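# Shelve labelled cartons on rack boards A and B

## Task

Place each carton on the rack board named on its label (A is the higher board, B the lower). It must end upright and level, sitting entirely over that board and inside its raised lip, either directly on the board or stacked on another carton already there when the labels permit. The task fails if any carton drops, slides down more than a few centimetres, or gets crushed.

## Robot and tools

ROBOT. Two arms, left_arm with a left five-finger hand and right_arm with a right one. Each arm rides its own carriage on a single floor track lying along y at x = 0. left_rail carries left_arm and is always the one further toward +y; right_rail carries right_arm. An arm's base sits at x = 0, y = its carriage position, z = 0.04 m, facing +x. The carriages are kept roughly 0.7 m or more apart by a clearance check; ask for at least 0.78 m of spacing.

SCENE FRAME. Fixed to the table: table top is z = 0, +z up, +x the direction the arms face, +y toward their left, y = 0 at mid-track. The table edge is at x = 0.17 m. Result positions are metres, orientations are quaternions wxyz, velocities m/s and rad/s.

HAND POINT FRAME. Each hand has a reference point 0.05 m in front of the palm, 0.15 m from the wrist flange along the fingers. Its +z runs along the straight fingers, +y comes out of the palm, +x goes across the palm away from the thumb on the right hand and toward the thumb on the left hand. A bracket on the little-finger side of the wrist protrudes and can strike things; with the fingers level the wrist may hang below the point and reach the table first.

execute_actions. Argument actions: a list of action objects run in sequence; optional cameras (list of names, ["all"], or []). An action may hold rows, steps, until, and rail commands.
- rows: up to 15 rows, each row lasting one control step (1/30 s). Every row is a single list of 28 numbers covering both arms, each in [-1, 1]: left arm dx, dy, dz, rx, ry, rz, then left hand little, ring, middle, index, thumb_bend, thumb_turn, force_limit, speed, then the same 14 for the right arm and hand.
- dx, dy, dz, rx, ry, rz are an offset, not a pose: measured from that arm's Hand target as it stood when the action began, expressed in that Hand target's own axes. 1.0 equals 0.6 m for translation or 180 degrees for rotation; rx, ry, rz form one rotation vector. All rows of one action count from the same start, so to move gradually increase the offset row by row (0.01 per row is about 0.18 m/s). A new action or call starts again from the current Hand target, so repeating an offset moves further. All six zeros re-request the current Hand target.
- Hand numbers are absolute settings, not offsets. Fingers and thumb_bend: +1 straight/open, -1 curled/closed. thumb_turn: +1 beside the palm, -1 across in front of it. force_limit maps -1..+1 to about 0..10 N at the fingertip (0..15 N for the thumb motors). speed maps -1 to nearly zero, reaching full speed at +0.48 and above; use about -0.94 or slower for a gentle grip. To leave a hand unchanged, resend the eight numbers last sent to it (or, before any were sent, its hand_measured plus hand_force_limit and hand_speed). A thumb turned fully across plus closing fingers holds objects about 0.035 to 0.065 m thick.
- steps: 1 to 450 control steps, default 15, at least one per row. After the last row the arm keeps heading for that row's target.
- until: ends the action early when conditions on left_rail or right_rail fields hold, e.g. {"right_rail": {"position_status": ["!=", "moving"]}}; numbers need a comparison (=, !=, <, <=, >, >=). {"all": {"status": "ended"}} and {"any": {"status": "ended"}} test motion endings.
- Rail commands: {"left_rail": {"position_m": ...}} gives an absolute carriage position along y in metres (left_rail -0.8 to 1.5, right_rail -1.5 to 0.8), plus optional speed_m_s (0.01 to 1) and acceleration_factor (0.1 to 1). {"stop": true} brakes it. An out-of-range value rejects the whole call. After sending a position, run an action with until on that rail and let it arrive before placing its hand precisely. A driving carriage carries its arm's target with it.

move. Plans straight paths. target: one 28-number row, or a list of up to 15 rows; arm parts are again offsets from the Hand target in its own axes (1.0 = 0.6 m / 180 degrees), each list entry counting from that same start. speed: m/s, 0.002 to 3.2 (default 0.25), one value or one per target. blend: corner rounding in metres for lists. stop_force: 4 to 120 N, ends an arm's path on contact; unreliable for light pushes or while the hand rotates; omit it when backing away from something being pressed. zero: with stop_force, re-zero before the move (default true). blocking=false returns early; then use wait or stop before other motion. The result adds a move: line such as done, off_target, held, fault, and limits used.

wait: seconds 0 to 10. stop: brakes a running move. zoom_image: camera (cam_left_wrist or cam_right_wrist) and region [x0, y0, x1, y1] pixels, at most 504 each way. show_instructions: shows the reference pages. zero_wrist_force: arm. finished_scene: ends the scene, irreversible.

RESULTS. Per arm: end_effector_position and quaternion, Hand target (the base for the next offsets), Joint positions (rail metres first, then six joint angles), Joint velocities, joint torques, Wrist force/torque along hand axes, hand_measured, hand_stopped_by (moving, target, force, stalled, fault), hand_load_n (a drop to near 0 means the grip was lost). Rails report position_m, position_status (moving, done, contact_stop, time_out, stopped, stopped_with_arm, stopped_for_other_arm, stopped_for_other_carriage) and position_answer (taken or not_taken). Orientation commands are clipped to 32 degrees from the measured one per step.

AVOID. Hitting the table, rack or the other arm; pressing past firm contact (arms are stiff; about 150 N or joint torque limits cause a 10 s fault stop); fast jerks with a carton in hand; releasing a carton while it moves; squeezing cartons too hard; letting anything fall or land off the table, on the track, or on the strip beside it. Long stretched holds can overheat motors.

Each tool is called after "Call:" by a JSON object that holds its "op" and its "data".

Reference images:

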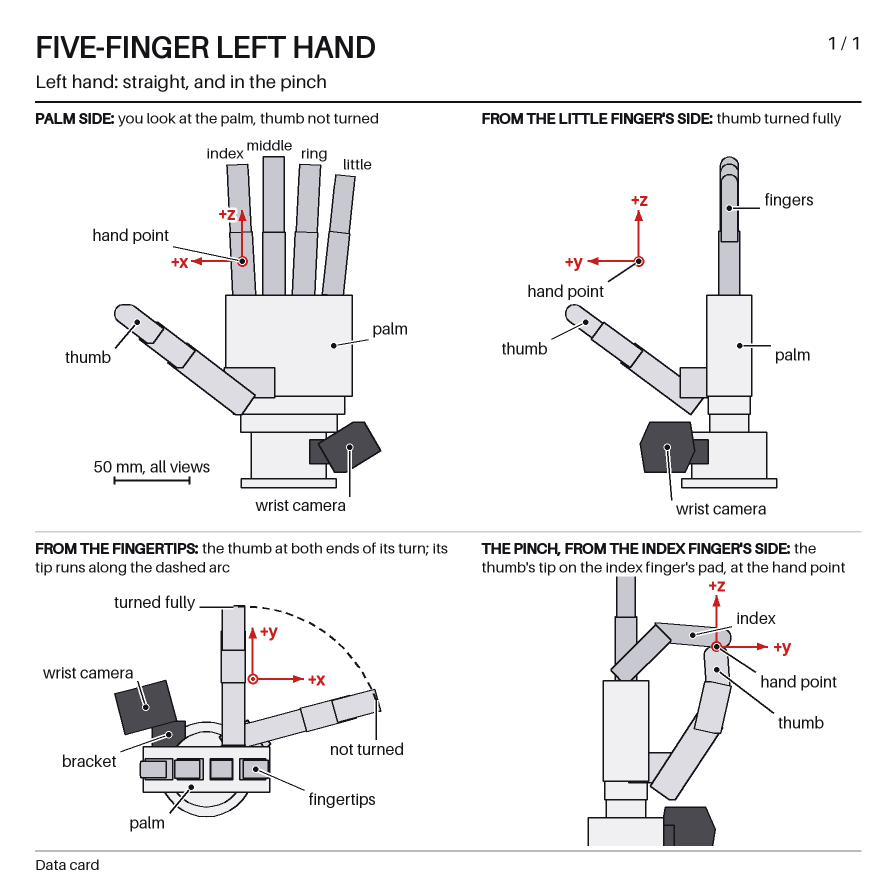

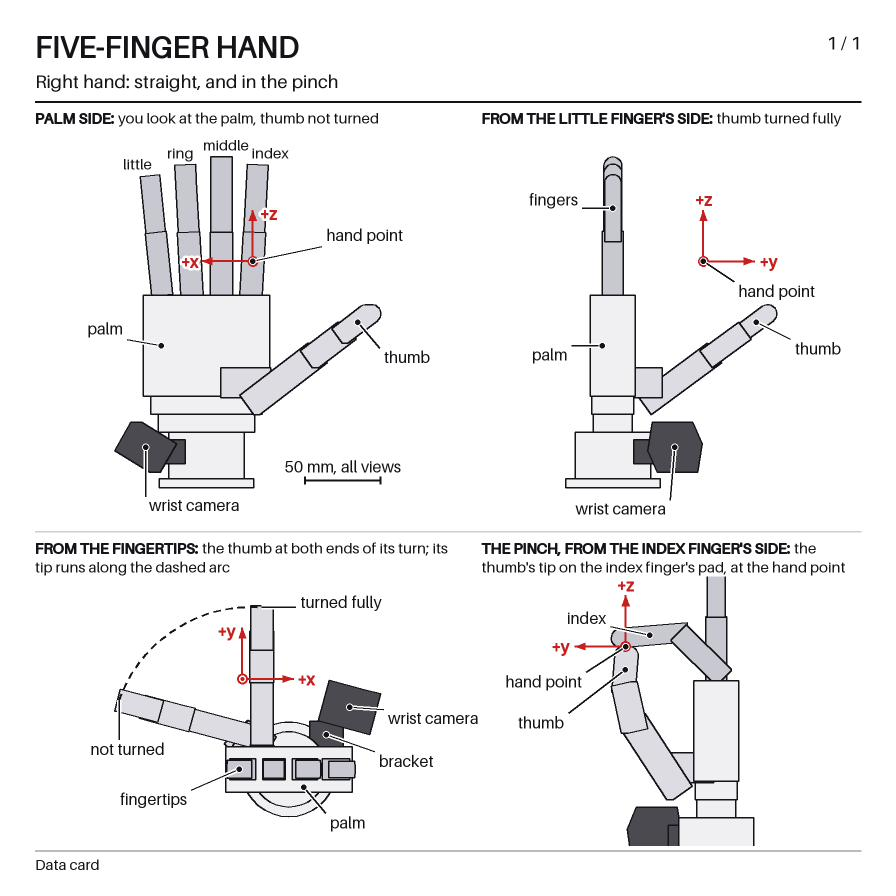

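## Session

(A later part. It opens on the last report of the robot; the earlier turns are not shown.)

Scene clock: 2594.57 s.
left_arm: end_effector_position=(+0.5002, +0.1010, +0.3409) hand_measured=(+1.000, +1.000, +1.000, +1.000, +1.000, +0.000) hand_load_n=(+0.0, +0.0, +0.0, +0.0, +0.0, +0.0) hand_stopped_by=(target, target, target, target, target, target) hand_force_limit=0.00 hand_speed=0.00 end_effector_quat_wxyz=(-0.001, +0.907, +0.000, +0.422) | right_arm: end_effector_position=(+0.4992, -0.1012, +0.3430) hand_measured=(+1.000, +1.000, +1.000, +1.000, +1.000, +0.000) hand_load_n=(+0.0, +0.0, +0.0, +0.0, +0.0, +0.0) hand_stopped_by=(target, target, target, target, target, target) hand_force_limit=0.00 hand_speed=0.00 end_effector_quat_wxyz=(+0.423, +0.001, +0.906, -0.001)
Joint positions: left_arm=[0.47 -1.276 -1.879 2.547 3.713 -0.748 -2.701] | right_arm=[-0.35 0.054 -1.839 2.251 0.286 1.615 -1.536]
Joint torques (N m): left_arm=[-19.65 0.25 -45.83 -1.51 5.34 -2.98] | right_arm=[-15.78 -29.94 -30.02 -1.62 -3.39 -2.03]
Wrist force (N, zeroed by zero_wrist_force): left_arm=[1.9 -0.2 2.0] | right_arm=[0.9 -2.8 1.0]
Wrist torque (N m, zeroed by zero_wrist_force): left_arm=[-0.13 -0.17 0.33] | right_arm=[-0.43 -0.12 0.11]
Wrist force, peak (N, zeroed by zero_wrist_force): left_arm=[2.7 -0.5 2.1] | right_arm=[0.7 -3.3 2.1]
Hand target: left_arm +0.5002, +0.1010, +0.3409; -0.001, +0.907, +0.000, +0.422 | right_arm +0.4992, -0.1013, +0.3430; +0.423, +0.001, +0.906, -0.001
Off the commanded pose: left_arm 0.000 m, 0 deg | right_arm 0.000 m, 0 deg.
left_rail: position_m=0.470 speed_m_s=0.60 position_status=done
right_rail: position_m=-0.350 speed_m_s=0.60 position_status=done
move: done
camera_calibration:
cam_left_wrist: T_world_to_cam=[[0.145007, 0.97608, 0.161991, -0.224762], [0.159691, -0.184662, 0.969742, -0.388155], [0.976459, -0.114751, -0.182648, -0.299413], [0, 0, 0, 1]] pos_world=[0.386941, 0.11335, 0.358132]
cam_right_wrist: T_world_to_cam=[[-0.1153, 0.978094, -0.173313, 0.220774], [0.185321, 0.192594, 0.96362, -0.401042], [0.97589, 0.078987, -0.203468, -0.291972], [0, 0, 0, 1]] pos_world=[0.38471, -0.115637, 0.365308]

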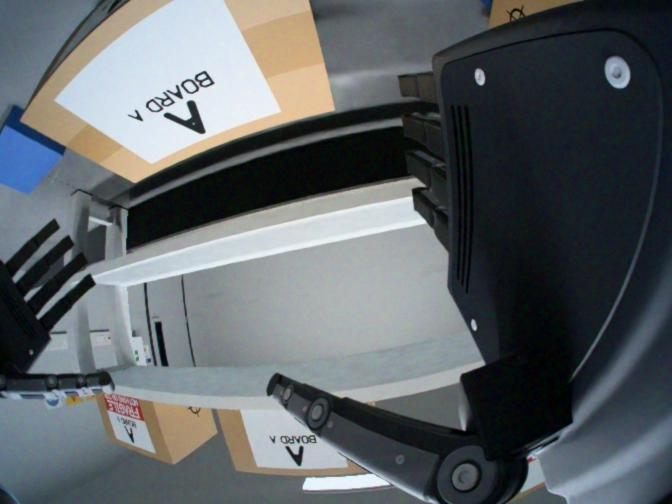

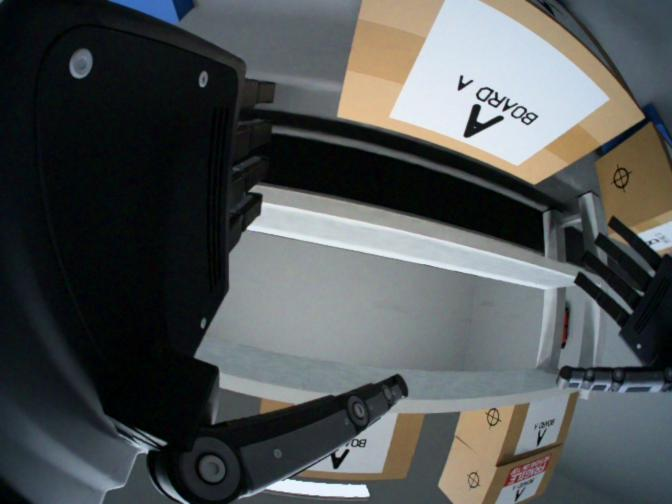

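Call:
{"op": "zoom_image", "data": {"camera": "cam_right_wrist", "region": [240, 100, 620, 400]}}

Call:
{"op": "zoom_image", "data": {"camera": "cam_left_wrist", "region": [60, 120, 440, 420]}}

Scaled by 1.326 from the camera's 672x504 image, which has a finer 960x720 frame.

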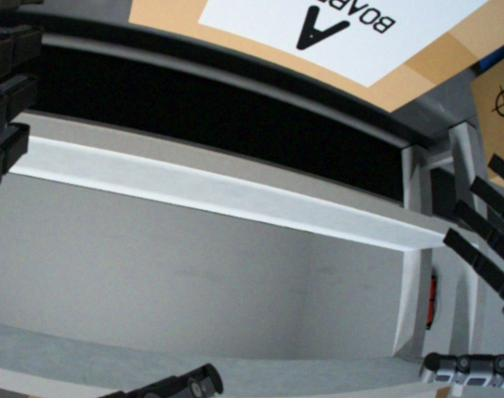

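Scaled by 1.326 from the camera's 672x504 image, which has a finer 960x720 frame.

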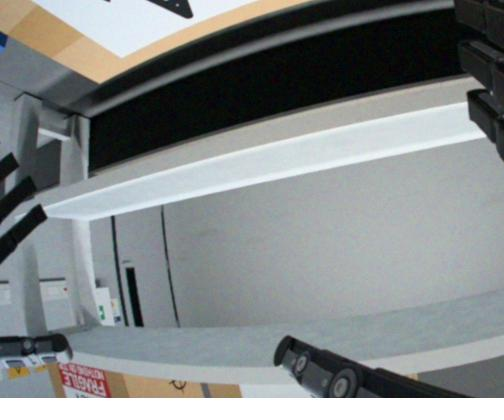

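Call:
{"op": "move", "data": {"target": [-0.1564,0,0.1248,0,0,0,1,1,1,1,1,0,0,0,0.1574,0,0.1268,0,0,0,1,1,1,1,1,0,0,0], "speed": 0.12, "cameras": ["all"]}}

Scene clock: 2629.73 s.
left_arm: end_effector_position=(+0.4972, +0.1012, +0.2209) hand_measured=(+1.000, +1.000, +1.000, +1.000, +1.000, +0.000) hand_load_n=(+0.0, +0.0, -0.5, +0.0, +0.0, +0.0) hand_stopped_by=(target, target, target, target, target, target) hand_force_limit=0.00 hand_speed=0.00 end_effector_quat_wxyz=(-0.001, +0.906, +0.000, +0.422) | right_arm: end_effector_position=(+0.4969, -0.1015, +0.2217) hand_measured=(+1.000, +1.000, +1.000, +1.000, +1.000, +0.000) hand_load_n=(+0.0, +0.0, -0.5, +0.0, -0.5, +0.0) hand_stopped_by=(target, target, target, target, target, target) hand_force_limit=0.00 hand_speed=0.00 end_effector_quat_wxyz=(+0.423, +0.001, +0.906, -0.001)
Joint positions: left_arm=[0.47 -1.284 -1.593 2.665 3.318 -0.746 -2.712] | right_arm=[-0.35 0.054 -1.701 2.397 0.002 1.615 -1.536]
Joint torques (N m): left_arm=[20.07 -10.6 -16.05 -7.47 1.65 3.14] | right_arm=[18.55 -8.29 -24.85 -0.92 2.99 2.67]
Wrist force (N, zeroed by zero_wrist_force): left_arm=[1.9 -1.1 1.8] | right_arm=[0.8 -2.5 1.4]
Wrist torque (N m, zeroed by zero_wrist_force): left_arm=[-0.23 -0.21 0.12] | right_arm=[-0.47 -0.14 0.10]
Wrist force, peak (N, zeroed by zero_wrist_force): left_arm=[3.0 -0.7 2.0] | right_arm=[1.3 -3.1 1.4]
Hand target: left_arm +0.4972, +0.1012, +0.2209; -0.001, +0.907, +0.000, +0.422 | right_arm +0.4969, -0.1014, +0.2217; +0.423, +0.001, +0.906, -0.001
Off the commanded pose: left_arm 0.000 m, 0 deg | right_arm 0.000 m, 0 deg.
left_rail: position_m=0.470 speed_m_s=0.60 position_status=done
right_rail: position_m=-0.350 speed_m_s=0.60 position_status=done
move: done
camera_calibration:
cam_left_wrist: T_world_to_cam=[[0.144993, 0.976079, 0.162008, -0.204984], [0.159594, -0.184666, 0.969757, -0.271254], [0.976477, -0.114753, -0.182551, -0.318419], [0, 0, 0, 1]] pos_world=[0.383941, 0.11345, 0.238132]
cam_right_wrist: T_world_to_cam=[[-0.115283, 0.978096, -0.173316, 0.199693], [0.185227, 0.192587, 0.96364, -0.283756], [0.97591, 0.0789885, -0.203372, -0.314403], [0, 0, 0, 1]] pos_world=[0.382409, -0.115837, 0.244108]

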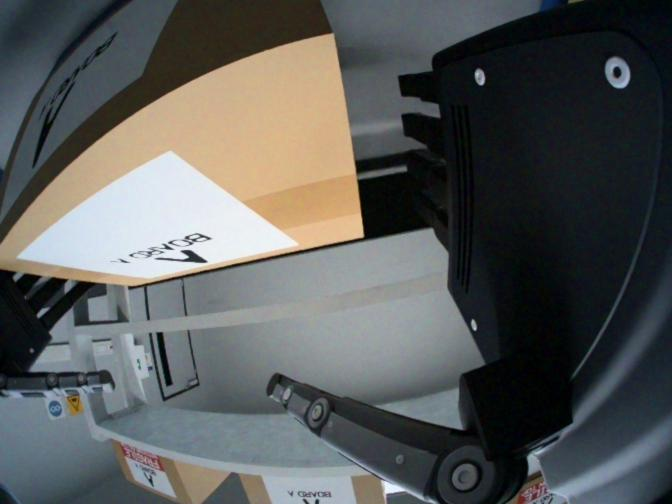

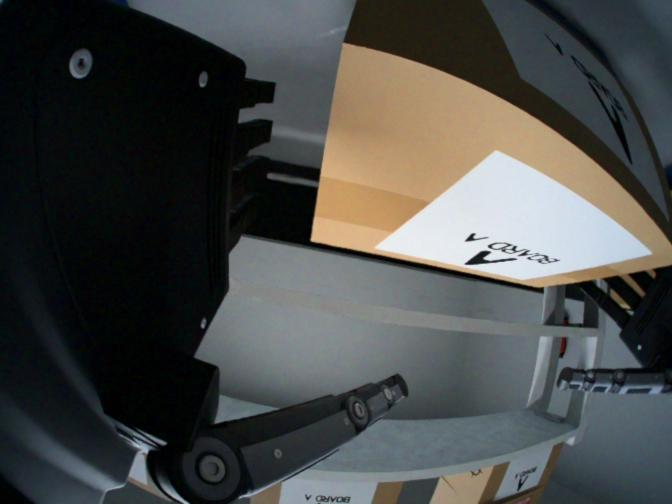

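Call:
{"op": "move", "data": {"target": [-0.0485,0,0.0407,0,0,0,1,1,1,1,1,0,0,0,0.0494,0,0.0414,0,0,0,1,1,1,1,1,0,0,0], "speed": 0.06}}

Call:
{"op": "zero_wrist_force", "data": {"arm": "left_arm"}}

Call:
{"op": "zero_wrist_force", "data": {"arm": "right_arm"}}

Call:
{"op": "move", "data": {"target": [0,0.075,0,0,0,0,1,1,1,1,1,0,0,0,0,0.075,0,0,0,0,1,1,1,1,1,0,0,0], "speed": 0.01, "stop_force": 30, "cameras": ["all"]}}

Scene clock: 2645.63 s.
left_arm: end_effector_position=(+0.4971, +0.1013, +0.1829) hand_measured=(+1.000, +1.000, +1.000, +1.000, +1.000, +0.000) hand_load_n=(+0.0, +0.0, +0.0, +0.0, +0.0, +0.0) hand_stopped_by=(target, target, target, target, target, target) hand_force_limit=0.00 hand_speed=0.00 end_effector_quat_wxyz=(-0.001, +0.907, +0.000, +0.422) | right_arm: end_effector_position=(+0.4970, -0.1015, +0.1831) hand_measured=(+1.000, +1.000, +1.000, +1.000, +1.000, +0.000) hand_load_n=(+0.0, +0.0, +0.0, +0.0, +0.0, -0.5) hand_stopped_by=(target, target, target, target, target, target) hand_force_limit=0.00 hand_speed=0.00 end_effector_quat_wxyz=(+0.423, +0.001, +0.906, -0.001)
Joint positions: left_arm=[0.47 -1.284 -1.467 2.687 3.17 -0.746 -2.712] | right_arm=[-0.35 0.053 -1.636 2.434 -0.1 1.614 -1.536]
Joint torques (N m): left_arm=[20.04 -14.24 -10.45 -7.24 1.41 3.11] | right_arm=[11.82 -17.85 -18.97 -1.61 1.08 1.76]
Wrist force (N, zeroed by zero_wrist_force): left_arm=[2.0 -0.2 1.5] | right_arm=[0.7 -3.0 1.5]
Wrist torque (N m, zeroed by zero_wrist_force): left_arm=[-0.11 -0.21 0.09] | right_arm=[-0.58 -0.09 0.04]
Wrist force, peak (N, zeroed by zero_wrist_force): left_arm=[3.0 -0.7 1.8] | right_arm=[0.9 -3.1 1.4]
Hand target: left_arm +0.4971, +0.1013, +0.1829; -0.001, +0.907, +0.000, +0.422 | right_arm +0.4969, -0.1015, +0.1830; +0.423, +0.001, +0.906, -0.001
Off the commanded pose: left_arm 0.000 m, 0 deg | right_arm 0.000 m, 0 deg.
left_rail: position_m=0.470 speed_m_s=0.60 position_status=done
right_rail: position_m=-0.350 speed_m_s=0.60 position_status=done
move: done

Wrist force sensor zeroed.

Wrist force sensor zeroed.

Scene clock: 2649.47 s.
left_arm: end_effector_position=(+0.4971, +0.0747, +0.1828) hand_measured=(+1.000, +1.000, +1.000, +1.000, +1.000, +0.000) hand_load_n=(+0.0, +0.0, +0.0, +0.0, +0.0, -0.5) hand_stopped_by=(target, target, target, target, target, target) hand_force_limit=0.00 hand_speed=0.00 end_effector_quat_wxyz=(-0.001, +0.906, +0.000, +0.422) | right_arm: end_effector_position=(+0.4970, -0.0749, +0.1830) hand_measured=(+1.000, +1.000, +1.000, +1.000, +1.000, +0.000) hand_load_n=(+0.0, +0.0, +0.0, +0.0, +0.0, -0.5) hand_stopped_by=(target, target, target, target, target, target) hand_force_limit=0.00 hand_speed=0.00 end_effector_quat_wxyz=(+0.423, +0.001, +0.906, -0.001)
Joint positions: left_arm=[0.47 -1.303 -1.447 2.65 3.207 -0.74 -2.738] | right_arm=[-0.35 0.145 -1.603 2.404 -0.099 1.684 -1.478]
Joint torques (N m): left_arm=[3.39 -44.17 -26.8 -10.06 -5.12 3.32] | right_arm=[-7.97 -37.49 -21.24 -2.36 -6.82 -1.75]
Wrist force (N, zeroed by zero_wrist_force): left_arm=[2.3 -27.1 4.7] | right_arm=[-1.9 -26.4 -2.6]
Wrist torque (N m, zeroed by zero_wrist_force): left_arm=[-1.34 0.04 0.96] | right_arm=[-1.19 0.13 -1.18]
Wrist force, peak (N, zeroed by zero_wrist_force): left_arm=[8.7 -47.5 -10.8] | right_arm=[-5.7 -49.1 -14.5]
Hand target: left_arm +0.4971, +0.0747, +0.1828; -0.001, +0.906, +0.000, +0.422 (not the last commanded pose) | right_arm +0.4970, -0.0749, +0.1830; +0.423, +0.001, +0.906, -0.001 (not the last commanded pose)
Off the commanded pose: left_arm 0.018 m, 0 deg | right_arm 0.018 m, 0 deg.
left_rail: position_m=0.470 speed_m_s=0.60 position_status=done
right_rail: position_m=-0.350 speed_m_s=0.60 position_status=done
move: contact (left_arm, right_arm)
camera_calibration:
cam_left_wrist: T_world_to_cam=[[0.145024, 0.976043, 0.162197, -0.173075], [0.159567, -0.184856, 0.969725, -0.239132], [0.976477, -0.114752, -0.182552, -0.328306], [0, 0, 0, 1]] pos_world=[0.383841, 0.0870502, 0.200031]
cam_right_wrist: T_world_to_cam=[[-0.115223, 0.978083, -0.173427, 0.166949], [0.185329, 0.192691, 0.963599, -0.251511], [0.975898, 0.0788874, -0.20347, -0.324379], [0, 0, 0, 1]] pos_world=[0.38241, -0.0892367, 0.205308]

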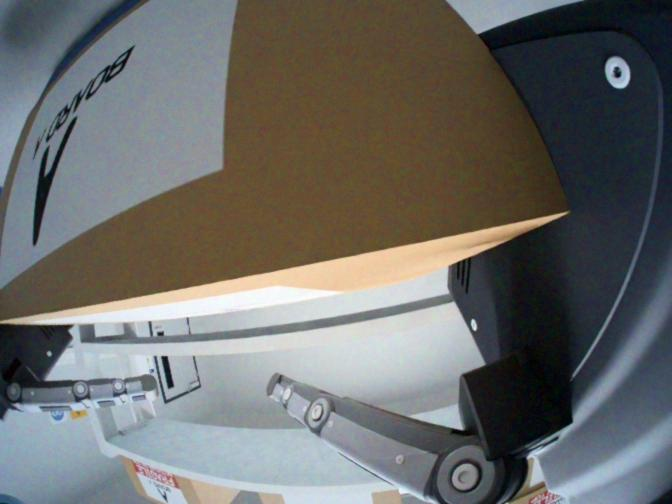

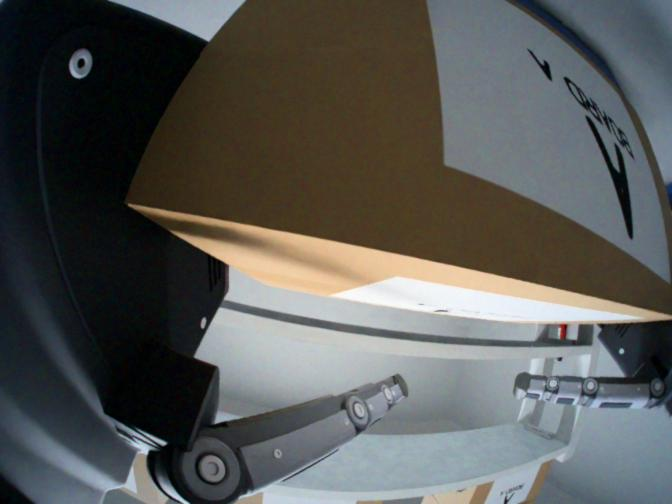

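Call:
{"op": "move", "data": {"target": [0.00638,0,-0.00536,0,0,0,1,1,1,1,1,0,0,0,-0.00638,0,-0.00536,0,0,0,1,1,1,1,1,0,0,0], "speed": 0.02}}

Call:
{"op": "move", "data": {"target": [0,0.01,0,0,0,0,1,1,1,1,1,0,0,0,0,0.01,0,0,0,0,1,1,1,1,1,0,0,0], "speed": 0.003, "stop_force": 42, "zero": false}}

Call:
{"op": "execute_actions", "data": {"actions": [{"rows":[[0,0,0,0,0,0,0.6,0.6,0.6,0.6,1,0,-0.4,-0.9,0,0,0,0,0,0,0.6,0.6,0.6,0.6,1,0,-0.4,-0.9]],"steps":60}]}}

Call:
{"op": "move", "data": {"target": [0.01021,0,-0.00857,0,0,0,0.6,0.6,0.6,0.6,1,0,-0.4,-0.9,-0.01021,0,-0.00857,0,0,0,0.6,0.6,0.6,0.6,1,0,-0.4,-0.9], "speed": 0.02, "cameras": ["all"]}}

Scene clock: 2660.97 s.
left_arm: end_effector_position=(+0.4972, +0.0747, +0.1877) hand_measured=(+1.000, +1.000, +1.000, +1.000, +1.000, +0.000) hand_load_n=(+0.0, -0.5, +0.5, +0.0, +0.0, +0.0) hand_stopped_by=(target, target, target, target, target, target) hand_force_limit=0.00 hand_speed=0.00 end_effector_quat_wxyz=(-0.001, +0.906, +0.000, +0.422) | right_arm: end_effector_position=(+0.4970, -0.0749, +0.1879) hand_measured=(+1.000, +1.000, +1.000, +1.000, +1.000, +0.000) hand_load_n=(+0.0, +0.0, +0.0, +0.0, +0.0, +0.0) hand_stopped_by=(target, target, target, target, target, target) hand_force_limit=0.00 hand_speed=0.00 end_effector_quat_wxyz=(+0.423, +0.001, +0.906, -0.001)
Joint positions: left_arm=[0.47 -1.303 -1.463 2.647 3.225 -0.74 -2.738] | right_arm=[-0.35 0.145 -1.611 2.4 -0.086 1.684 -1.478]
Joint torques (N m): left_arm=[5.57 -43.66 -44.45 -4.94 -0.46 0.14] | right_arm=[1.65 -36.74 -42.9 2.69 -2.08 -0.79]
Wrist force (N, zeroed by zero_wrist_force): left_arm=[-2.4 -24.2 5.0] | right_arm=[2.4 -23.1 2.1]
Wrist torque (N m, zeroed by zero_wrist_force): left_arm=[-1.36 0.13 0.78] | right_arm=[-1.17 -0.17 -0.75]
Wrist force, peak (N, zeroed by zero_wrist_force): left_arm=[2.1 -27.0 4.8] | right_arm=[-2.4 -26.5 -2.4]
Hand target: left_arm +0.4971, +0.0747, +0.1878; -0.001, +0.906, +0.000, +0.422 | right_arm +0.4970, -0.0749, +0.1880; +0.423, +0.001, +0.906, -0.001
Off the commanded pose: left_arm 0.000 m, 0 deg | right_arm 0.000 m, 0 deg.
left_rail: position_m=0.470 speed_m_s=0.60 position_status=done
right_rail: position_m=-0.350 speed_m_s=0.60 position_status=done
move: done

Scene clock: 2661.93 s.
left_arm: end_effector_position=(+0.4972, +0.0745, +0.1878) hand_measured=(+1.000, +1.000, +1.000, +1.000, +1.000, +0.000) hand_load_n=(+0.0, +0.0, +0.0, +0.0, +0.0, +0.0) hand_stopped_by=(target, target, target, target, target, target) hand_force_limit=0.00 hand_speed=0.00 end_effector_quat_wxyz=(-0.001, +0.906, +0.000, +0.422) | right_arm: end_effector_position=(+0.4970, -0.0747, +0.1880) hand_measured=(+1.000, +1.000, +1.000, +1.000, +1.000, +0.000) hand_load_n=(+0.0, +0.0, +0.0, +0.0, +0.0, +0.0) hand_stopped_by=(target, target, target, target, target, target) hand_force_limit=0.00 hand_speed=0.00 end_effector_quat_wxyz=(+0.423, +0.001, +0.906, -0.001)
Joint positions: left_arm=[0.47 -1.303 -1.463 2.647 3.226 -0.74 -2.738] | right_arm=[-0.35 0.146 -1.611 2.4 -0.086 1.685 -1.477]
Joint torques (N m): left_arm=[-10.13 -40.51 -40.06 -11.98 -0.77 2.3] | right_arm=[2.03 -35.39 -31.17 -2.54 -12.59 -1.48]
Wrist force (N, zeroed by zero_wrist_force): left_arm=[0.9 -45.3 0.6] | right_arm=[4.3 -45.2 -1.7]
Wrist torque (N m, zeroed by zero_wrist_force): left_arm=[-2.10 -0.21 1.76] | right_arm=[-2.01 -0.16 -1.67]
Wrist force, peak (N, zeroed by zero_wrist_force): left_arm=[0.3 -49.4 -0.8] | right_arm=[3.8 -48.6 -0.2]
Hand target: left_arm +0.4972, +0.0745, +0.1878; -0.001, +0.907, +0.000, +0.422 (not the last commanded pose) | right_arm +0.4970, -0.0747, +0.1880; +0.423, +0.001, +0.906, -0.001 (not the last commanded pose)
Off the commanded pose: left_arm 0.006 m, 0 deg | right_arm 0.006 m, 0 deg.
left_rail: position_m=0.470 speed_m_s=0.60 position_status=done
right_rail: position_m=-0.350 speed_m_s=0.60 position_status=done
move: contact (left_arm, right_arm)

Scene clock: 2664.13 s.
left_arm: end_effector_position=(+0.4972, +0.0745, +0.1878) hand_measured=(+0.844, +0.870, +0.880, +0.872, +1.000, +0.000) hand_load_n=(+3.5, +3.0, +4.0, +5.0, -0.5, +0.0) hand_stopped_by=(force, force, force, force, target, target) hand_force_limit=-0.40 hand_speed=-0.90 end_effector_quat_wxyz=(-0.001, +0.907, +0.000, +0.422) | right_arm: end_effector_position=(+0.4970, -0.0747, +0.1880) hand_measured=(+0.844, +0.864, +0.880, +0.872, +1.000, +0.000) hand_load_n=(+4.0, +7.5, +4.0, +3.0, +0.0, +0.0) hand_stopped_by=(force, force, force, force, target, target) hand_force_limit=-0.40 hand_speed=-0.90 end_effector_quat_wxyz=(+0.423, +0.001, +0.906, -0.001)
Joint positions: left_arm=[0.47 -1.303 -1.463 2.647 3.226 -0.74 -2.738] | right_arm=[-0.35 0.146 -1.611 2.4 -0.086 1.685 -1.477]
Joint torques (N m): left_arm=[0.33 -43.4 -38.04 -11.12 -3.76 2.77] | right_arm=[5.8 -43.62 -29.51 -3.66 -9.38 -1.25]
Wrist force (N, zeroed by zero_wrist_force): left_arm=[0.0 -42.5 0.4] | right_arm=[4.2 -42.4 1.4]
Wrist torque (N m, zeroed by zero_wrist_force): left_arm=[-1.09 -0.13 1.58] | right_arm=[-0.55 -0.28 -1.53]
Wrist force, peak (N, zeroed by zero_wrist_force): left_arm=[0.6 -45.8 0.7] | right_arm=[4.2 -45.0 -1.7]
Hand target: left_arm +0.4972, +0.0745, +0.1878; -0.001, +0.907, +0.000, +0.422 | right_arm +0.4970, -0.0747, +0.1880; +0.423, +0.001, +0.906, -0.001
Off the commanded pose: left_arm 0.000 m, 0 deg | right_arm 0.000 m, 0 deg.
left_rail: position_m=0.470 speed_m_s=0.60 position_status=done
right_rail: position_m=-0.350 speed_m_s=0.60 position_status=done

Scene clock: 2665.00 s.
left_arm: end_effector_position=(+0.4972, +0.0745, +0.1957) hand_measured=(+0.844, +0.870, +0.880, +0.872, +1.000, +0.000) hand_load_n=(+3.5, +3.0, +4.0, +5.0, +0.0, +0.0) hand_stopped_by=(force, force, force, force, target, target) hand_force_limit=-0.40 hand_speed=-0.90 end_effector_quat_wxyz=(-0.001, +0.906, +0.000, +0.422) | right_arm: end_effector_position=(+0.4970, -0.0747, +0.1960) hand_measured=(+0.844, +0.864, +0.880, +0.872, +1.000, +0.000) hand_load_n=(+4.0, +7.5, +4.0, +3.5, +0.0, +0.0) hand_stopped_by=(force, force, force, force, target, target) hand_force_limit=-0.40 hand_speed=-0.90 end_effector_quat_wxyz=(+0.423, +0.001, +0.906, -0.001)
Joint positions: left_arm=[0.47 -1.303 -1.488 2.643 3.254 -0.74 -2.738] | right_arm=[-0.35 0.146 -1.625 2.393 -0.065 1.685 -1.477]
Joint torques (N m): left_arm=[-8.72 -44.25 -55.33 -7.34 -3.53 -1.51] | right_arm=[27.84 -47.83 -49.51 0.16 -6.65 1.09]
Wrist force (N, zeroed by zero_wrist_force): left_arm=[-5.0 -39.0 4.0] | right_arm=[6.9 -38.2 6.1]
Wrist torque (N m, zeroed by zero_wrist_force): left_arm=[-1.13 -0.33 1.18] | right_arm=[-0.54 0.04 -1.20]
Wrist force, peak (N, zeroed by zero_wrist_force): left_arm=[0.2 -42.6 0.5] | right_arm=[3.9 -42.6 1.3]
Hand target: left_arm +0.4972, +0.0745, +0.1958; -0.001, +0.907, +0.000, +0.422 | right_arm +0.4970, -0.0747, +0.1960; +0.423, +0.001, +0.906, -0.001
Off the commanded pose: left_arm 0.000 m, 0 deg | right_arm 0.000 m, 0 deg.
left_rail: position_m=0.470 speed_m_s=0.60 position_status=done
right_rail: position_m=-0.350 speed_m_s=0.60 position_status=done
move: done
camera_calibration:
cam_left_wrist: T_world_to_cam=[[0.14496, 0.976034, 0.162308, -0.174985], [0.159666, -0.184966, 0.969688, -0.251714], [0.97647, -0.11465, -0.182652, -0.326057], [0, 0, 0, 1]] pos_world=[0.383941, 0.0868501, 0.212931]
cam_right_wrist: T_world_to_cam=[[-0.114955, 0.97807, -0.173678, 0.168958], [0.18527, 0.192879, 0.963573, -0.264031], [0.975941, 0.0785903, -0.203379, -0.321813], [0, 0, 0, 1]] pos_world=[0.38241, -0.0890357, 0.218307]

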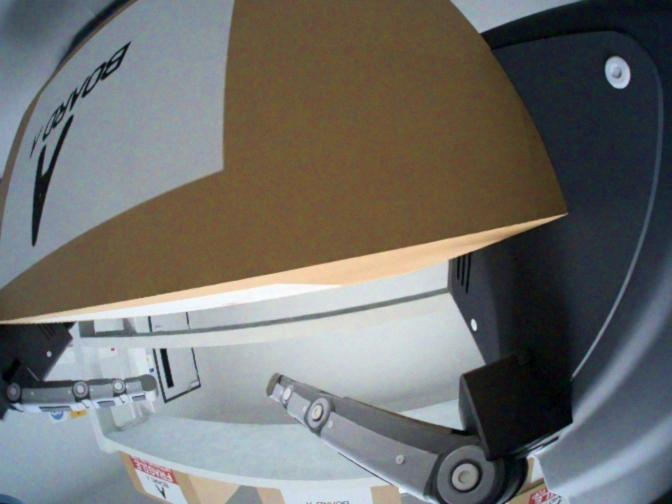

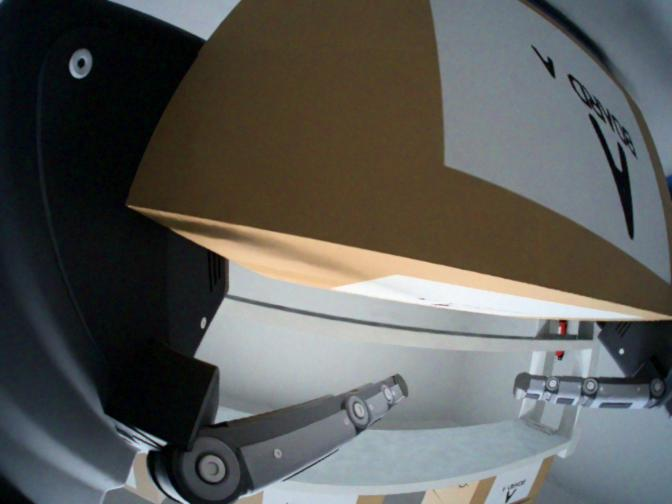

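Call:
{"op": "move", "data": {"target": [0.0383,0.0001,-0.0321,0,0,0,0.6,0.6,0.6,0.6,1,0,-0.4,-0.9,-0.0383,0.0001,-0.0321,0,0,0,0.6,0.6,0.6,0.6,1,0,-0.4,-0.9], "speed": 0.04}}

Scene clock: 2670.10 s.
left_arm: end_effector_position=(+0.4973, +0.0745, +0.2257) hand_measured=(+0.844, +0.870, +0.880, +0.872, +1.000, +0.000) hand_load_n=(+3.0, +2.0, +3.5, +4.0, +0.0, +0.0) hand_stopped_by=(force, force, force, force, target, target) hand_force_limit=-0.40 hand_speed=-0.90 end_effector_quat_wxyz=(-0.001, +0.906, +0.000, +0.422) | right_arm: end_effector_position=(+0.4970, -0.0745, +0.2260) hand_measured=(+0.844, +0.864, +0.880, +0.872, +1.000, +0.000) hand_load_n=(+4.0, +7.5, +4.5, +3.5, +0.0, +0.0) hand_stopped_by=(force, force, force, force, target, target) hand_force_limit=-0.40 hand_speed=-0.90 end_effector_quat_wxyz=(+0.423, +0.001, +0.906, -0.001)
Joint positions: left_arm=[0.47 -1.302 -1.577 2.625 3.362 -0.74 -2.738] | right_arm=[-0.35 0.146 -1.672 2.364 0.01 1.686 -1.477]
Joint torques (N m): left_arm=[-37.3 -40.63 -63.6 -7.85 -3.51 -3.48] | right_arm=[35.06 -40.41 -51.59 0.67 -10.68 2.91]
Wrist force (N, zeroed by zero_wrist_force): left_arm=[-5.4 -46.9 3.0] | right_arm=[6.5 -45.7 7.2]
Wrist torque (N m, zeroed by zero_wrist_force): left_arm=[-1.71 -0.39 1.58] | right_arm=[-0.81 0.06 -1.40]
Wrist force, peak (N, zeroed by zero_wrist_force): left_arm=[-4.1 -50.2 3.3] | right_arm=[6.5 -48.8 6.7]
Hand target: left_arm +0.4972, +0.0744, +0.2258; -0.001, +0.907, +0.000, +0.422 | right_arm +0.4970, -0.0745, +0.2260; +0.423, +0.001, +0.906, -0.001
Off the commanded pose: left_arm 0.000 m, 0 deg | right_arm 0.000 m, 0 deg.
left_rail: position_m=0.470 speed_m_s=0.60 position_status=done
right_rail: position_m=-0.350 speed_m_s=0.60 position_status=done
move: done

Call:
{"op": "move", "data": {"target": [0.1226,-0.0001,-0.1029,0,0,0,0.6,0.6,0.6,0.6,1,0,-0.4,-0.9,-0.1226,-0.0001,-0.1029,0,0,0,0.6,0.6,0.6,0.6,1,0,-0.4,-0.9], "speed": 0.07}}

Call:
{"op": "move", "data": {"target": [0.1226,-0.0001,-0.1029,0,0,0,0.6,0.6,0.6,0.6,1,0,-0.4,-0.9,-0.1226,-0.0001,-0.1029,0,0,0,0.6,0.6,0.6,0.6,1,0,-0.4,-0.9], "speed": 0.07}}

Scene clock: 2678.43 s.
left_arm: end_effector_position=(+0.4974, +0.0743, +0.3217) hand_measured=(+0.844, +0.870, +0.880, +0.872, +1.000, +0.000) hand_load_n=(+3.0, +2.0, +3.0, +3.5, +0.0, +0.0) hand_stopped_by=(force, force, force, force, target, target) hand_force_limit=-0.40 hand_speed=-0.90 end_effector_quat_wxyz=(-0.001, +0.907, +0.000, +0.422) | right_arm: end_effector_position=(+0.4969, -0.0744, +0.3220) hand_measured=(+0.844, +0.864, +0.880, +0.872, +1.000, +0.000) hand_load_n=(+4.0, +7.5, +4.5, +4.0, +0.0, +0.0) hand_stopped_by=(force, force, force, force, target, target) hand_force_limit=-0.40 hand_speed=-0.90 end_effector_quat_wxyz=(+0.423, +0.001, +0.906, -0.001)
Joint positions: left_arm=[0.47 -1.302 -1.807 2.539 3.677 -0.74 -2.738] | right_arm=[-0.35 0.147 -1.788 2.255 0.235 1.686 -1.476]
Joint torques (N m): left_arm=[-47.17 -26.01 -77.36 -9.89 -2.15 -3.68] | right_arm=[24.64 -35.25 -57.63 0.83 -16.03 0.31]
Wrist force (N, zeroed by zero_wrist_force): left_arm=[-6.1 -62.9 1.0] | right_arm=[5.8 -61.4 8.8]
Wrist torque (N m, zeroed by zero_wrist_force): left_arm=[-2.58 -0.40 2.29] | right_arm=[-1.45 0.01 -2.00]
Wrist force, peak (N, zeroed by zero_wrist_force): left_arm=[-6.0 -63.6 1.1] | right_arm=[4.9 -61.8 7.8]
Hand target: left_arm +0.4973, +0.0743, +0.3218; -0.001, +0.907, +0.000, +0.422 | right_arm +0.4969, -0.0744, +0.3220; +0.423, +0.001, +0.906, -0.001
Off the commanded pose: left_arm 0.000 m, 0 deg | right_arm 0.000 m, 0 deg.
left_rail: position_m=0.470 speed_m_s=0.60 position_status=done
right_rail: position_m=-0.350 speed_m_s=0.60 position_status=done
move: done

Scene clock: 2680.33 s.
left_arm: end_effector_position=(+0.4974, +0.0741, +0.4178) hand_measured=(+0.844, +0.870, +0.880, +0.872, +1.000, +0.000) hand_load_n=(+3.0, +1.5, +2.5, +3.0, +0.0, +0.0) hand_stopped_by=(force, force, force, force, target, target) hand_force_limit=-0.40 hand_speed=-0.90 end_effector_quat_wxyz=(-0.001, +0.907, +0.000, +0.422) | right_arm: end_effector_position=(+0.4968, -0.0743, +0.4180) hand_measured=(+0.844, +0.864, +0.880, +0.872, +1.000, +0.000) hand_load_n=(+4.0, +7.5, +4.5, +4.0, -0.5, -0.5) hand_stopped_by=(force, force, force, force, target, target) hand_force_limit=-0.40 hand_speed=-0.90 end_effector_quat_wxyz=(+0.423, +0.001, +0.906, -0.001)
Joint positions: left_arm=[0.47 -1.302 -1.951 2.422 3.939 -0.74 -2.738] | right_arm=[-0.35 0.147 -1.857 2.124 0.436 1.686 -1.476]
Joint torques (N m): left_arm=[-55.7 -10.41 -83.47 -11.46 -2.19 -3.74] | right_arm=[49.4 -34.3 -62.06 -0.03 -17.68 2.32]
Wrist force (N, zeroed by zero_wrist_force): left_arm=[-7.4 -82.3 0.8] | right_arm=[4.9 -80.5 9.8]
Wrist torque (N m, zeroed by zero_wrist_force): left_arm=[-3.71 -0.26 3.06] | right_arm=[-2.37 0.04 -2.64]
Wrist force, peak (N, zeroed by zero_wrist_force): left_arm=[-7.4 -82.3 0.8] | right_arm=[4.9 -80.5 9.8]
Hand target: left_arm +0.4974, +0.0741, +0.4178; -0.001, +0.907, +0.000, +0.422 | right_arm +0.4968, -0.0743, +0.4181; +0.423, +0.001, +0.906, -0.001
Off the commanded pose: left_arm 0.000 m, 0 deg | right_arm 0.000 m, 0 deg.
left_rail: position_m=0.470 speed_m_s=0.60 position_status=done
right_rail: position_m=-0.350 speed_m_s=0.60 position_status=done
move: done

Call:
{"op": "move", "data": {"target": [0,-0.0004,0,0,0,0,0.6,0.6,0.6,0.6,1,0,-0.4,-0.9,0,-0.0004,0,0,0,0,0.6,0.6,0.6,0.6,1,0,-0.4,-0.9], "speed": 0.005, "cameras": ["all"]}}

Scene clock: 2685.87 s.
left_arm: end_effector_position=(+0.4974, +0.0742, +0.4179) hand_measured=(+0.844, +0.870, +0.880, +0.872, +1.000, +0.000) hand_load_n=(+3.0, +2.0, +3.5, +3.5, +0.0, +0.0) hand_stopped_by=(force, force, force, force, target, target) hand_force_limit=-0.40 hand_speed=-0.90 end_effector_quat_wxyz=(-0.001, +0.906, +0.000, +0.422) | right_arm: end_effector_position=(+0.4968, -0.0745, +0.4181) hand_measured=(+0.844, +0.864, +0.880, +0.872, +1.000, +0.000) hand_load_n=(+4.0, +7.0, +4.5, +3.5, +0.0, +0.0) hand_stopped_by=(force, force, force, force, target, target) hand_force_limit=-0.40 hand_speed=-0.90 end_effector_quat_wxyz=(+0.423, +0.001, +0.906, -0.001)
Joint positions: left_arm=[0.47 -1.302 -1.951 2.422 3.939 -0.74 -2.738] | right_arm=[-0.35 0.146 -1.857 2.124 0.436 1.686 -1.476]
Joint torques (N m): left_arm=[-25 -12.58 -62.56 -13.23 -3.12 1.96] | right_arm=[15.16 -29.1 -43.34 -0.16 -19.35 -1.91]
Wrist force (N, zeroed by zero_wrist_force): left_arm=[-6.5 -70.8 1.3] | right_arm=[5.2 -69.9 8.8]
Wrist torque (N m, zeroed by zero_wrist_force): left_arm=[-2.93 -0.27 2.61] | right_arm=[-1.93 0.11 -2.24]
Wrist force, peak (N, zeroed by zero_wrist_force): left_arm=[-7.1 -88.9 0.9] | right_arm=[5.2 -87.1 10.0]
Hand target: left_arm +0.4974, +0.0743, +0.4178; -0.001, +0.907, +0.000, +0.422 | right_arm +0.4968, -0.0745, +0.4181; +0.423, +0.001, +0.906, -0.001
Off the commanded pose: left_arm 0.000 m, 0 deg | right_arm 0.000 m, 0 deg.
left_rail: position_m=0.470 speed_m_s=0.60 position_status=done
right_rail: position_m=-0.350 speed_m_s=0.60 position_status=done
move: done
camera_calibration:
cam_left_wrist: T_world_to_cam=[[0.144913, 0.976072, 0.16212, -0.210592], [0.159598, -0.184762, 0.969738, -0.467299], [0.976488, -0.114653, -0.182554, -0.285763], [0, 0, 0, 1]] pos_world=[0.384141, 0.0864501, 0.435132]
cam_right_wrist: T_world_to_cam=[[-0.115018, 0.97808, -0.173579, 0.207312], [0.185166, 0.192786, 0.963611, -0.478124], [0.975953, 0.0786914, -0.203281, -0.276481], [0, 0, 0, 1]] pos_world=[0.382209, -0.0888361, 0.440507]

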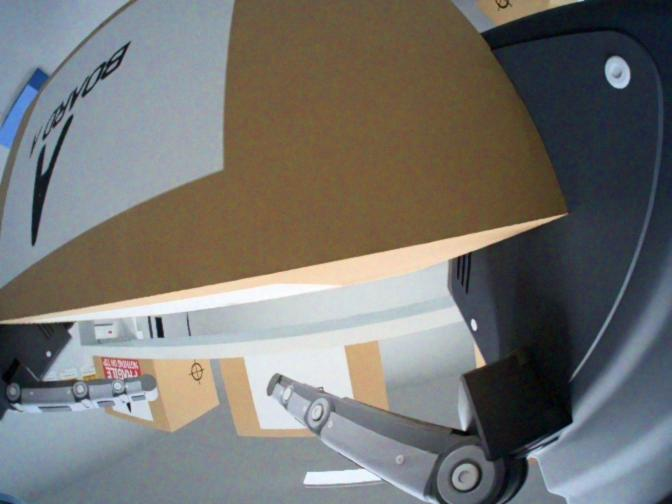

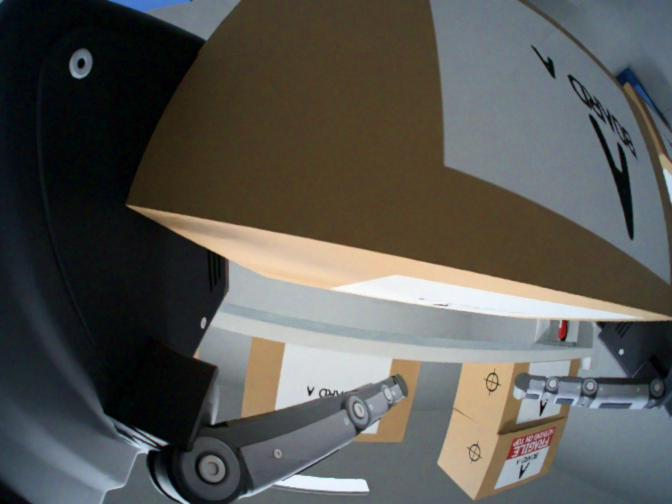

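Call:
{"op": "move", "data": {"target": [0.1226,-0.0008,-0.1029,0,0,0,0.6,0.6,0.6,0.6,1,0,-0.4,-0.9,-0.1226,-0.0008,-0.1029,0,0,0,0.6,0.6,0.6,0.6,1,0,-0.4,-0.9], "speed": 0.07}}

Scene clock: 2691.90 s.
left_arm: end_effector_position=(+0.4975, +0.0746, +0.5138) hand_measured=(+0.844, +0.870, +0.880, +0.872, +1.000, +0.000) hand_load_n=(+3.5, +2.5, +3.0, +3.0, +0.0, -0.5) hand_stopped_by=(force, force, force, force, target, target) hand_force_limit=-0.40 hand_speed=-0.90 end_effector_quat_wxyz=(-0.001, +0.907, +0.000, +0.422) | right_arm: end_effector_position=(+0.4967, -0.0748, +0.5140) hand_measured=(+0.844, +0.864, +0.880, +0.872, +1.000, +0.000) hand_load_n=(+4.0, +7.5, +5.0, +4.0, +0.0, -0.5) hand_stopped_by=(force, force, force, force, target, target) hand_force_limit=-0.40 hand_speed=-0.90 end_effector_quat_wxyz=(+0.423, +0.001, +0.906, -0.001)
Joint positions: left_arm=[0.47 -1.302 -2.03 2.284 4.155 -0.74 -2.737] | right_arm=[-0.35 0.145 -1.889 1.975 0.617 1.685 -1.477]
Joint torques (N m): left_arm=[-27.37 -13.41 -66.87 -7.11 -0.15 -3.43] | right_arm=[2.07 -35.38 -58.69 1.35 -10.66 -2.76]
Wrist force (N, zeroed by zero_wrist_force): left_arm=[-6.7 -34.0 0.5] | right_arm=[5.0 -32.3 9.5]
Wrist torque (N m, zeroed by zero_wrist_force): left_arm=[-1.18 -0.32 1.31] | right_arm=[0.00 0.02 -0.62]
Wrist force, peak (N, zeroed by zero_wrist_force): left_arm=[-6.8 -70.0 1.7] | right_arm=[5.3 -68.9 8.9]
Hand target: left_arm +0.4975, +0.0745, +0.5139; -0.001, +0.907, +0.000, +0.422 | right_arm +0.4967, -0.0748, +0.5141; +0.423, +0.001, +0.906, -0.001
Off the commanded pose: left_arm 0.000 m, 0 deg | right_arm 0.000 m, 0 deg.
left_rail: position_m=0.470 speed_m_s=0.60 position_status=done
right_rail: position_m=-0.350 speed_m_s=0.60 position_status=done
move: done

Call:
{"op": "move", "data": {"target": [0.1226,0.0002,-0.1029,0,0,0,0.6,0.6,0.6,0.6,1,0,-0.4,-0.9,-0.1226,0.0002,-0.1029,0,0,0,0.6,0.6,0.6,0.6,1,0,-0.4,-0.9], "speed": 0.06}}

Scene clock: 2697.87 s.
left_arm: end_effector_position=(+0.4976, +0.0743, +0.6098) hand_measured=(+0.844, +0.870, +0.880, +0.872, +1.000, +0.000) hand_load_n=(+3.5, +2.0, +2.5, +2.5, +0.0, +0.0) hand_stopped_by=(force, force, force, force, target, target) hand_force_limit=-0.40 hand_speed=-0.90 end_effector_quat_wxyz=(-0.001, +0.907, +0.000, +0.422) | right_arm: end_effector_position=(+0.4966, -0.0745, +0.6100) hand_measured=(+0.844, +0.864, +0.880, +0.872, +1.000, +0.000) hand_load_n=(+4.0, +7.5, +5.0, +4.5, +0.0, +0.0) hand_stopped_by=(force, force, force, force, target, target) hand_force_limit=-0.40 hand_speed=-0.90 end_effector_quat_wxyz=(+0.423, +0.001, +0.906, -0.001)
Joint positions: left_arm=[0.47 -1.302 -2.06 2.129 4.341 -0.74 -2.737] | right_arm=[-0.35 0.146 -1.889 1.807 0.785 1.686 -1.476]
Joint torques (N m): left_arm=[-34.8 5.7 -69.46 -10.56 -1.01 -3.98] | right_arm=[47.68 -6.31 -60.45 1.15 -14.02 3.23]
Wrist force (N, zeroed by zero_wrist_force): left_arm=[-8.4 -70.4 -0.2] | right_arm=[3.6 -68.5 11.0]
Wrist torque (N m, zeroed by zero_wrist_force): left_arm=[-3.11 -0.26 2.83] | right_arm=[-1.68 0.02 -1.95]
Wrist force, peak (N, zeroed by zero_wrist_force): left_arm=[-8.4 -70.4 -0.2] | right_arm=[3.6 -68.5 11.0]
Hand target: left_arm +0.4976, +0.0742, +0.6099; -0.001, +0.907, +0.000, +0.422 | right_arm +0.4966, -0.0745, +0.6101; +0.423, +0.001, +0.906, -0.001
Off the commanded pose: left_arm 0.000 m, 0 deg | right_arm 0.000 m, 0 deg.
left_rail: position_m=0.470 speed_m_s=0.60 position_status=done
right_rail: position_m=-0.350 speed_m_s=0.60 position_status=done
move: done

Call:
{"op": "move", "data": {"target": [0.1226,-0.0006,-0.1029,0,0,0,0.6,0.6,0.6,0.6,1,0,-0.4,-0.9,-0.1226,-0.0006,-0.1029,0,0,0,0.6,0.6,0.6,0.6,1,0,-0.4,-0.9], "speed": 0.06}}

Scene clock: 2703.67 s.
left_arm: end_effector_position=(+0.4976, +0.0744, +0.7059) hand_measured=(+0.844, +0.870, +0.880, +0.872, +1.000, +0.000) hand_load_n=(+3.5, +2.0, +3.0, +2.5, +0.0, +0.0) hand_stopped_by=(force, force, force, force, target, target) hand_force_limit=-0.40 hand_speed=-0.90 end_effector_quat_wxyz=(-0.001, +0.907, +0.000, +0.422) | right_arm: end_effector_position=(+0.4965, -0.0746, +0.7061) hand_measured=(+0.844, +0.864, +0.880, +0.872, +1.000, +0.000) hand_load_n=(+4.0, +8.0, +5.5, +4.5, -0.5, +0.0) hand_stopped_by=(force, force, force, force, target, target) hand_force_limit=-0.40 hand_speed=-0.90 end_effector_quat_wxyz=(+0.423, +0.001, +0.906, -0.001)
Joint positions: left_arm=[0.47 -1.302 -2.058 1.959 4.507 -0.74 -2.737] | right_arm=[-0.35 0.146 -1.864 1.619 0.947 1.686 -1.477]
Joint torques (N m): left_arm=[-5.92 29.48 -62.44 -9.71 -4.42 -4.23] | right_arm=[17.27 -7.22 -61.53 1.98 -13.08 -1.63]
Wrist force (N, zeroed by zero_wrist_force): left_arm=[-8.7 -60.3 -0.9] | right_arm=[3.6 -58.1 11.1]
Wrist torque (N m, zeroed by zero_wrist_force): left_arm=[-2.55 -0.32 2.41] | right_arm=[-1.07 0.01 -1.55]
Wrist force, peak (N, zeroed by zero_wrist_force): left_arm=[-9.0 -75.8 -0.5] | right_arm=[3.7 -74.0 12.0]
Hand target: left_arm +0.4976, +0.0744, +0.7059; -0.001, +0.907, +0.000, +0.422 | right_arm +0.4965, -0.0746, +0.7062; +0.423, +0.001, +0.906, -0.001
Off the commanded pose: left_arm 0.000 m, 0 deg | right_arm 0.000 m, 0 deg.
left_rail: position_m=0.470 speed_m_s=0.60 position_status=done
right_rail: position_m=-0.350 speed_m_s=0.60 position_status=done
move: done

Call:
{"op": "move", "data": {"target": [0.1213,-0.0006,-0.1018,0,0,0,0.6,0.6,0.6,0.6,1,0,-0.4,-0.9,-0.1213,-0.0006,-0.1018,0,0,0,0.6,0.6,0.6,0.6,1,0,-0.4,-0.9], "speed": 0.06, "cameras": ["all"]}}

Scene clock: 2710.10 s.
left_arm: end_effector_position=(+0.4977, +0.0745, +0.8009) hand_measured=(+0.844, +0.870, +0.880, +0.872, +1.000, +0.000) hand_load_n=(+3.5, +2.0, +2.5, +2.5, +0.0, +0.0) hand_stopped_by=(force, force, force, force, target, target) hand_force_limit=-0.40 hand_speed=-0.90 end_effector_quat_wxyz=(-0.001, +0.906, +0.000, +0.422) | right_arm: end_effector_position=(+0.4964, -0.0748, +0.8011) hand_measured=(+0.844, +0.864, +0.880, +0.872, +1.000, +0.000) hand_load_n=(+4.5, +8.0, +5.5, +5.0, +0.0, +0.0) hand_stopped_by=(force, force, force, force, target, target) hand_force_limit=-0.40 hand_speed=-0.90 end_effector_quat_wxyz=(+0.423, +0.001, +0.906, -0.001)
Joint positions: left_arm=[0.47 -1.301 -2.029 1.776 4.662 -0.74 -2.736] | right_arm=[-0.35 0.145 -1.814 1.409 1.108 1.685 -1.477]
Joint torques (N m): left_arm=[1.23 24.82 -55.68 -7.66 -3.67 -4.03] | right_arm=[17.21 -12.91 -56.4 1.87 -8.63 -0.83]
Wrist force (N, zeroed by zero_wrist_force): left_arm=[-8.2 -44.5 -1.2] | right_arm=[3.5 -42.6 11.6]
Wrist torque (N m, zeroed by zero_wrist_force): left_arm=[-1.80 -0.41 1.73] | right_arm=[-0.31 0.03 -0.85]
Wrist force, peak (N, zeroed by zero_wrist_force): left_arm=[-9.0 -60.9 -0.6] | right_arm=[3.5 -58.9 11.6]
Hand target: left_arm +0.4977, +0.0745, +0.8010; -0.001, +0.907, +0.000, +0.422 | right_arm +0.4964, -0.0748, +0.8012; +0.423, +0.001, +0.906, -0.001
Off the commanded pose: left_arm 0.000 m, 0 deg | right_arm 0.000 m, 0 deg.
left_rail: position_m=0.470 speed_m_s=0.60 position_status=done
right_rail: position_m=-0.350 speed_m_s=0.60 position_status=done
move: done
camera_calibration:
cam_left_wrist: T_world_to_cam=[[0.14496, 0.976034, 0.162308, -0.27327], [0.159666, -0.184966, 0.969688, -0.838552], [0.97647, -0.11465, -0.182652, -0.216023], [0, 0, 0, 1]] pos_world=[0.384441, 0.0868501, 0.818031]
cam_right_wrist: T_world_to_cam=[[-0.115033, 0.978081, -0.173564, 0.274017], [0.185262, 0.192782, 0.963594, -0.846981], [0.975933, 0.0786899, -0.203377, -0.198144], [0, 0, 0, 1]] pos_world=[0.38181, -0.0891361, 0.823407]

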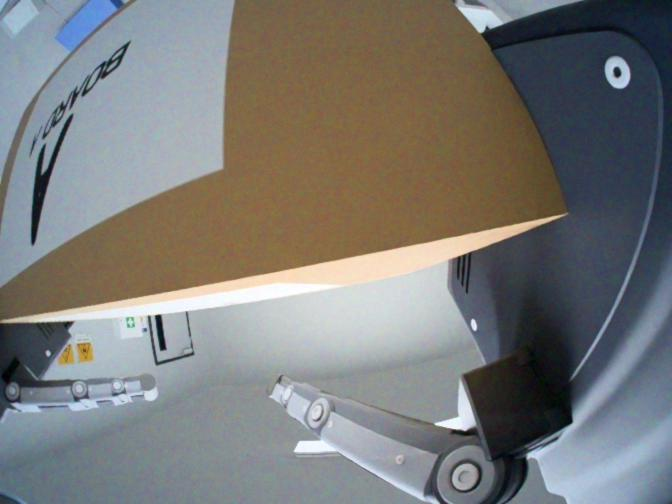

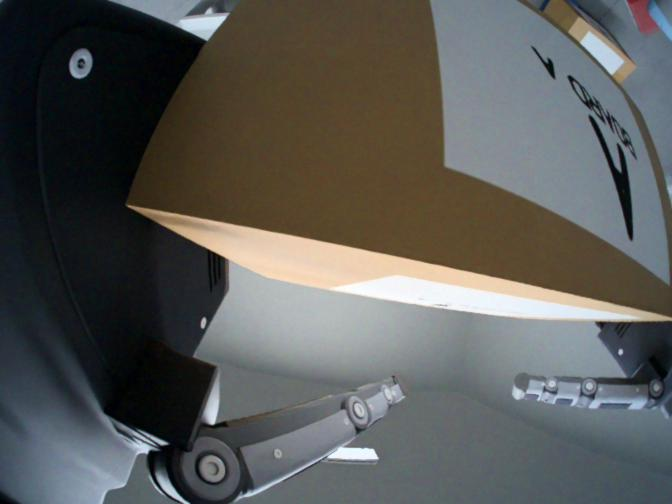

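Call:
{"op": "move", "data": {"target": [0.11003,0.01667,0.1311,0,0,0,0.6,0.6,0.6,0.6,1,0,-0.4,-0.9,-0.11003,-0.01667,0.1311,0,0,0,0.6,0.6,0.6,0.6,1,0,-0.4,-0.9], "speed": 0.06}}

Scene clock: 2719.53 s.
left_arm: end_effector_position=(+0.6003, +0.0646, +0.8009) hand_measured=(+0.844, +0.870, +0.880, +0.872, +1.000, +0.000) hand_load_n=(+2.0, +1.0, +2.0, +2.5, +0.0, +0.0) hand_stopped_by=(force, force, force, force, target, target) hand_force_limit=-0.40 hand_speed=-0.90 end_effector_quat_wxyz=(-0.001, +0.906, +0.000, +0.422) | right_arm: end_effector_position=(+0.5989, -0.0851, +0.8013) hand_measured=(+0.844, +0.864, +0.880, +0.872, +1.000, +0.000) hand_load_n=(+5.0, +8.5, +6.0, +4.5, +0.0, +0.0) hand_stopped_by=(force, force, force, force, target, target) hand_force_limit=-0.40 hand_speed=-0.90 end_effector_quat_wxyz=(+0.423, +0.001, +0.906, -0.001)
Joint positions: left_arm=[0.47 -1.091 -1.886 1.73 4.368 -0.823 -2.462] | right_arm=[-0.35 0.082 -1.676 1.298 1.077 1.637 -1.518]
Joint torques (N m): left_arm=[4.03 7.34 -57.84 -11.09 -5.33 3.09] | right_arm=[1.86 -31.17 -56.79 -2.2 -11.3 -2.26]
Wrist force (N, zeroed by zero_wrist_force): left_arm=[-6.9 -28.8 -0.5] | right_arm=[5.2 -28.1 11.3]
Wrist torque (N m, zeroed by zero_wrist_force): left_arm=[-1.08 -0.18 0.95] | right_arm=[0.11 0.28 -0.51]
Wrist force, peak (N, zeroed by zero_wrist_force): left_arm=[-9.1 -46.5 -2.4] | right_arm=[3.6 -44.9 11.4]
Hand target: left_arm +0.6004, +0.0645, +0.8009; -0.001, +0.907, +0.000, +0.422 | right_arm +0.5990, -0.0851, +0.8013; +0.423, +0.001, +0.906, -0.001
Off the commanded pose: left_arm 0.000 m, 0 deg | right_arm 0.000 m, 0 deg.
left_rail: position_m=0.470 speed_m_s=0.60 position_status=done
right_rail: position_m=-0.350 speed_m_s=0.60 position_status=done
move: done

Call:
{"op": "move", "data": {"target": [0,0.0005,0,0,0,0,0.6,0.6,0.6,0.6,1,0,-0.4,-0.9,0,0.0004,0,0,0,0,0.6,0.6,0.6,0.6,1,0,-0.4,-0.9], "speed": 0.005}}

Call:
{"op": "move", "data": {"target": [0.11003,0.01687,0.1311,0,0,0,0.6,0.6,0.6,0.6,1,0,-0.4,-0.9,-0.11003,-0.01647,0.1311,0,0,0,0.6,0.6,0.6,0.6,1,0,-0.4,-0.9], "speed": 0.06}}

Scene clock: 2726.23 s.
left_arm: end_effector_position=(+0.6004, +0.0643, +0.8009) hand_measured=(+0.844, +0.870, +0.880, +0.872, +1.000, +0.000) hand_load_n=(+2.5, +1.0, +2.0, +2.0, +0.0, +0.0) hand_stopped_by=(force, force, force, force, target, target) hand_force_limit=-0.40 hand_speed=-0.90 end_effector_quat_wxyz=(-0.001, +0.907, +0.000, +0.422) | right_arm: end_effector_position=(+0.5991, -0.0849, +0.8013) hand_measured=(+0.844, +0.864, +0.880, +0.872, +1.000, +0.000) hand_load_n=(+5.0, +8.5, +5.5, +4.5, +0.0, -0.5) hand_stopped_by=(force, force, force, force, target, target) hand_force_limit=-0.40 hand_speed=-0.90 end_effector_quat_wxyz=(+0.423, +0.001, +0.906, -0.001)
Joint positions: left_arm=[0.47 -1.091 -1.885 1.73 4.368 -0.823 -2.462] | right_arm=[-0.35 0.083 -1.675 1.297 1.077 1.637 -1.518]
Joint torques (N m): left_arm=[-40.85 14.33 -58.02 -6.87 -0.56 -3.68] | right_arm=[43.48 -31.2 -58.02 -2.91 -9.34 1.93]
Wrist force (N, zeroed by zero_wrist_force): left_arm=[-7.3 -46.5 -0.5] | right_arm=[4.7 -45.5 11.1]
Wrist torque (N m, zeroed by zero_wrist_force): left_arm=[-2.04 -0.19 1.70] | right_arm=[-0.75 0.29 -1.11]
Wrist force, peak (N, zeroed by zero_wrist_force): left_arm=[-7.3 -46.5 -0.5] | right_arm=[4.7 -45.5 11.1]
Hand target: left_arm +0.6004, +0.0642, +0.8009; -0.001, +0.907, +0.000, +0.422 | right_arm +0.5990, -0.0848, +0.8013; +0.423, +0.001, +0.906, -0.001
Off the commanded pose: left_arm 0.000 m, 0 deg | right_arm 0.000 m, 0 deg.
left_rail: position_m=0.470 speed_m_s=0.60 position_status=done
right_rail: position_m=-0.350 speed_m_s=0.60 position_status=done
move: done

Scene clock: 2728.40 s.
left_arm: end_effector_position=(+0.7030, +0.0542, +0.8008) hand_measured=(+0.844, +0.870, +0.880, +0.872, +1.000, +0.000) hand_load_n=(+1.5, +0.5, +1.5, +2.0, +0.0, -0.5) hand_stopped_by=(force, force, force, force, target, target) hand_force_limit=-0.40 hand_speed=-0.90 end_effector_quat_wxyz=(-0.001, +0.906, +0.000, +0.422) | right_arm: end_effector_position=(+0.7016, -0.0949, +0.8015) hand_measured=(+0.844, +0.864, +0.880, +0.872, +1.000, +0.000) hand_load_n=(+5.5, +8.5, +5.5, +4.5, +0.0, -0.5) hand_stopped_by=(force, force, force, force, target, target) hand_force_limit=-0.40 hand_speed=-0.90 end_effector_quat_wxyz=(+0.423, +0.001, +0.906, -0.001)
Joint positions: left_arm=[0.47 -0.936 -1.729 1.633 4.195 -0.905 -2.288] | right_arm=[-0.35 0.045 -1.522 1.148 1.071 1.608 -1.542]
Joint torques (N m): left_arm=[-12.21 1.18 -58.36 -11.46 -10.29 2.51] | right_arm=[15.64 -45.32 -56.59 2.81 -14.87 -2.01]
Wrist force (N, zeroed by zero_wrist_force): left_arm=[-6.3 -48.1 -0.9] | right_arm=[5.6 -47.0 11.8]
Wrist torque (N m, zeroed by zero_wrist_force): left_arm=[-2.29 -0.14 1.65] | right_arm=[-0.80 0.41 -1.27]
Wrist force, peak (N, zeroed by zero_wrist_force): left_arm=[-7.1 -53.8 -0.3] | right_arm=[5.0 -52.4 10.8]
Hand target: left_arm +0.7031, +0.0542, +0.8007; -0.001, +0.907, +0.000, +0.422 | right_arm +0.7017, -0.0949, +0.8015; +0.423, +0.001, +0.906, -0.001
Off the commanded pose: left_arm 0.000 m, 0 deg | right_arm 0.000 m, 0 deg.
left_rail: position_m=0.470 speed_m_s=0.60 position_status=done
right_rail: position_m=-0.350 speed_m_s=0.60 position_status=done
move: done


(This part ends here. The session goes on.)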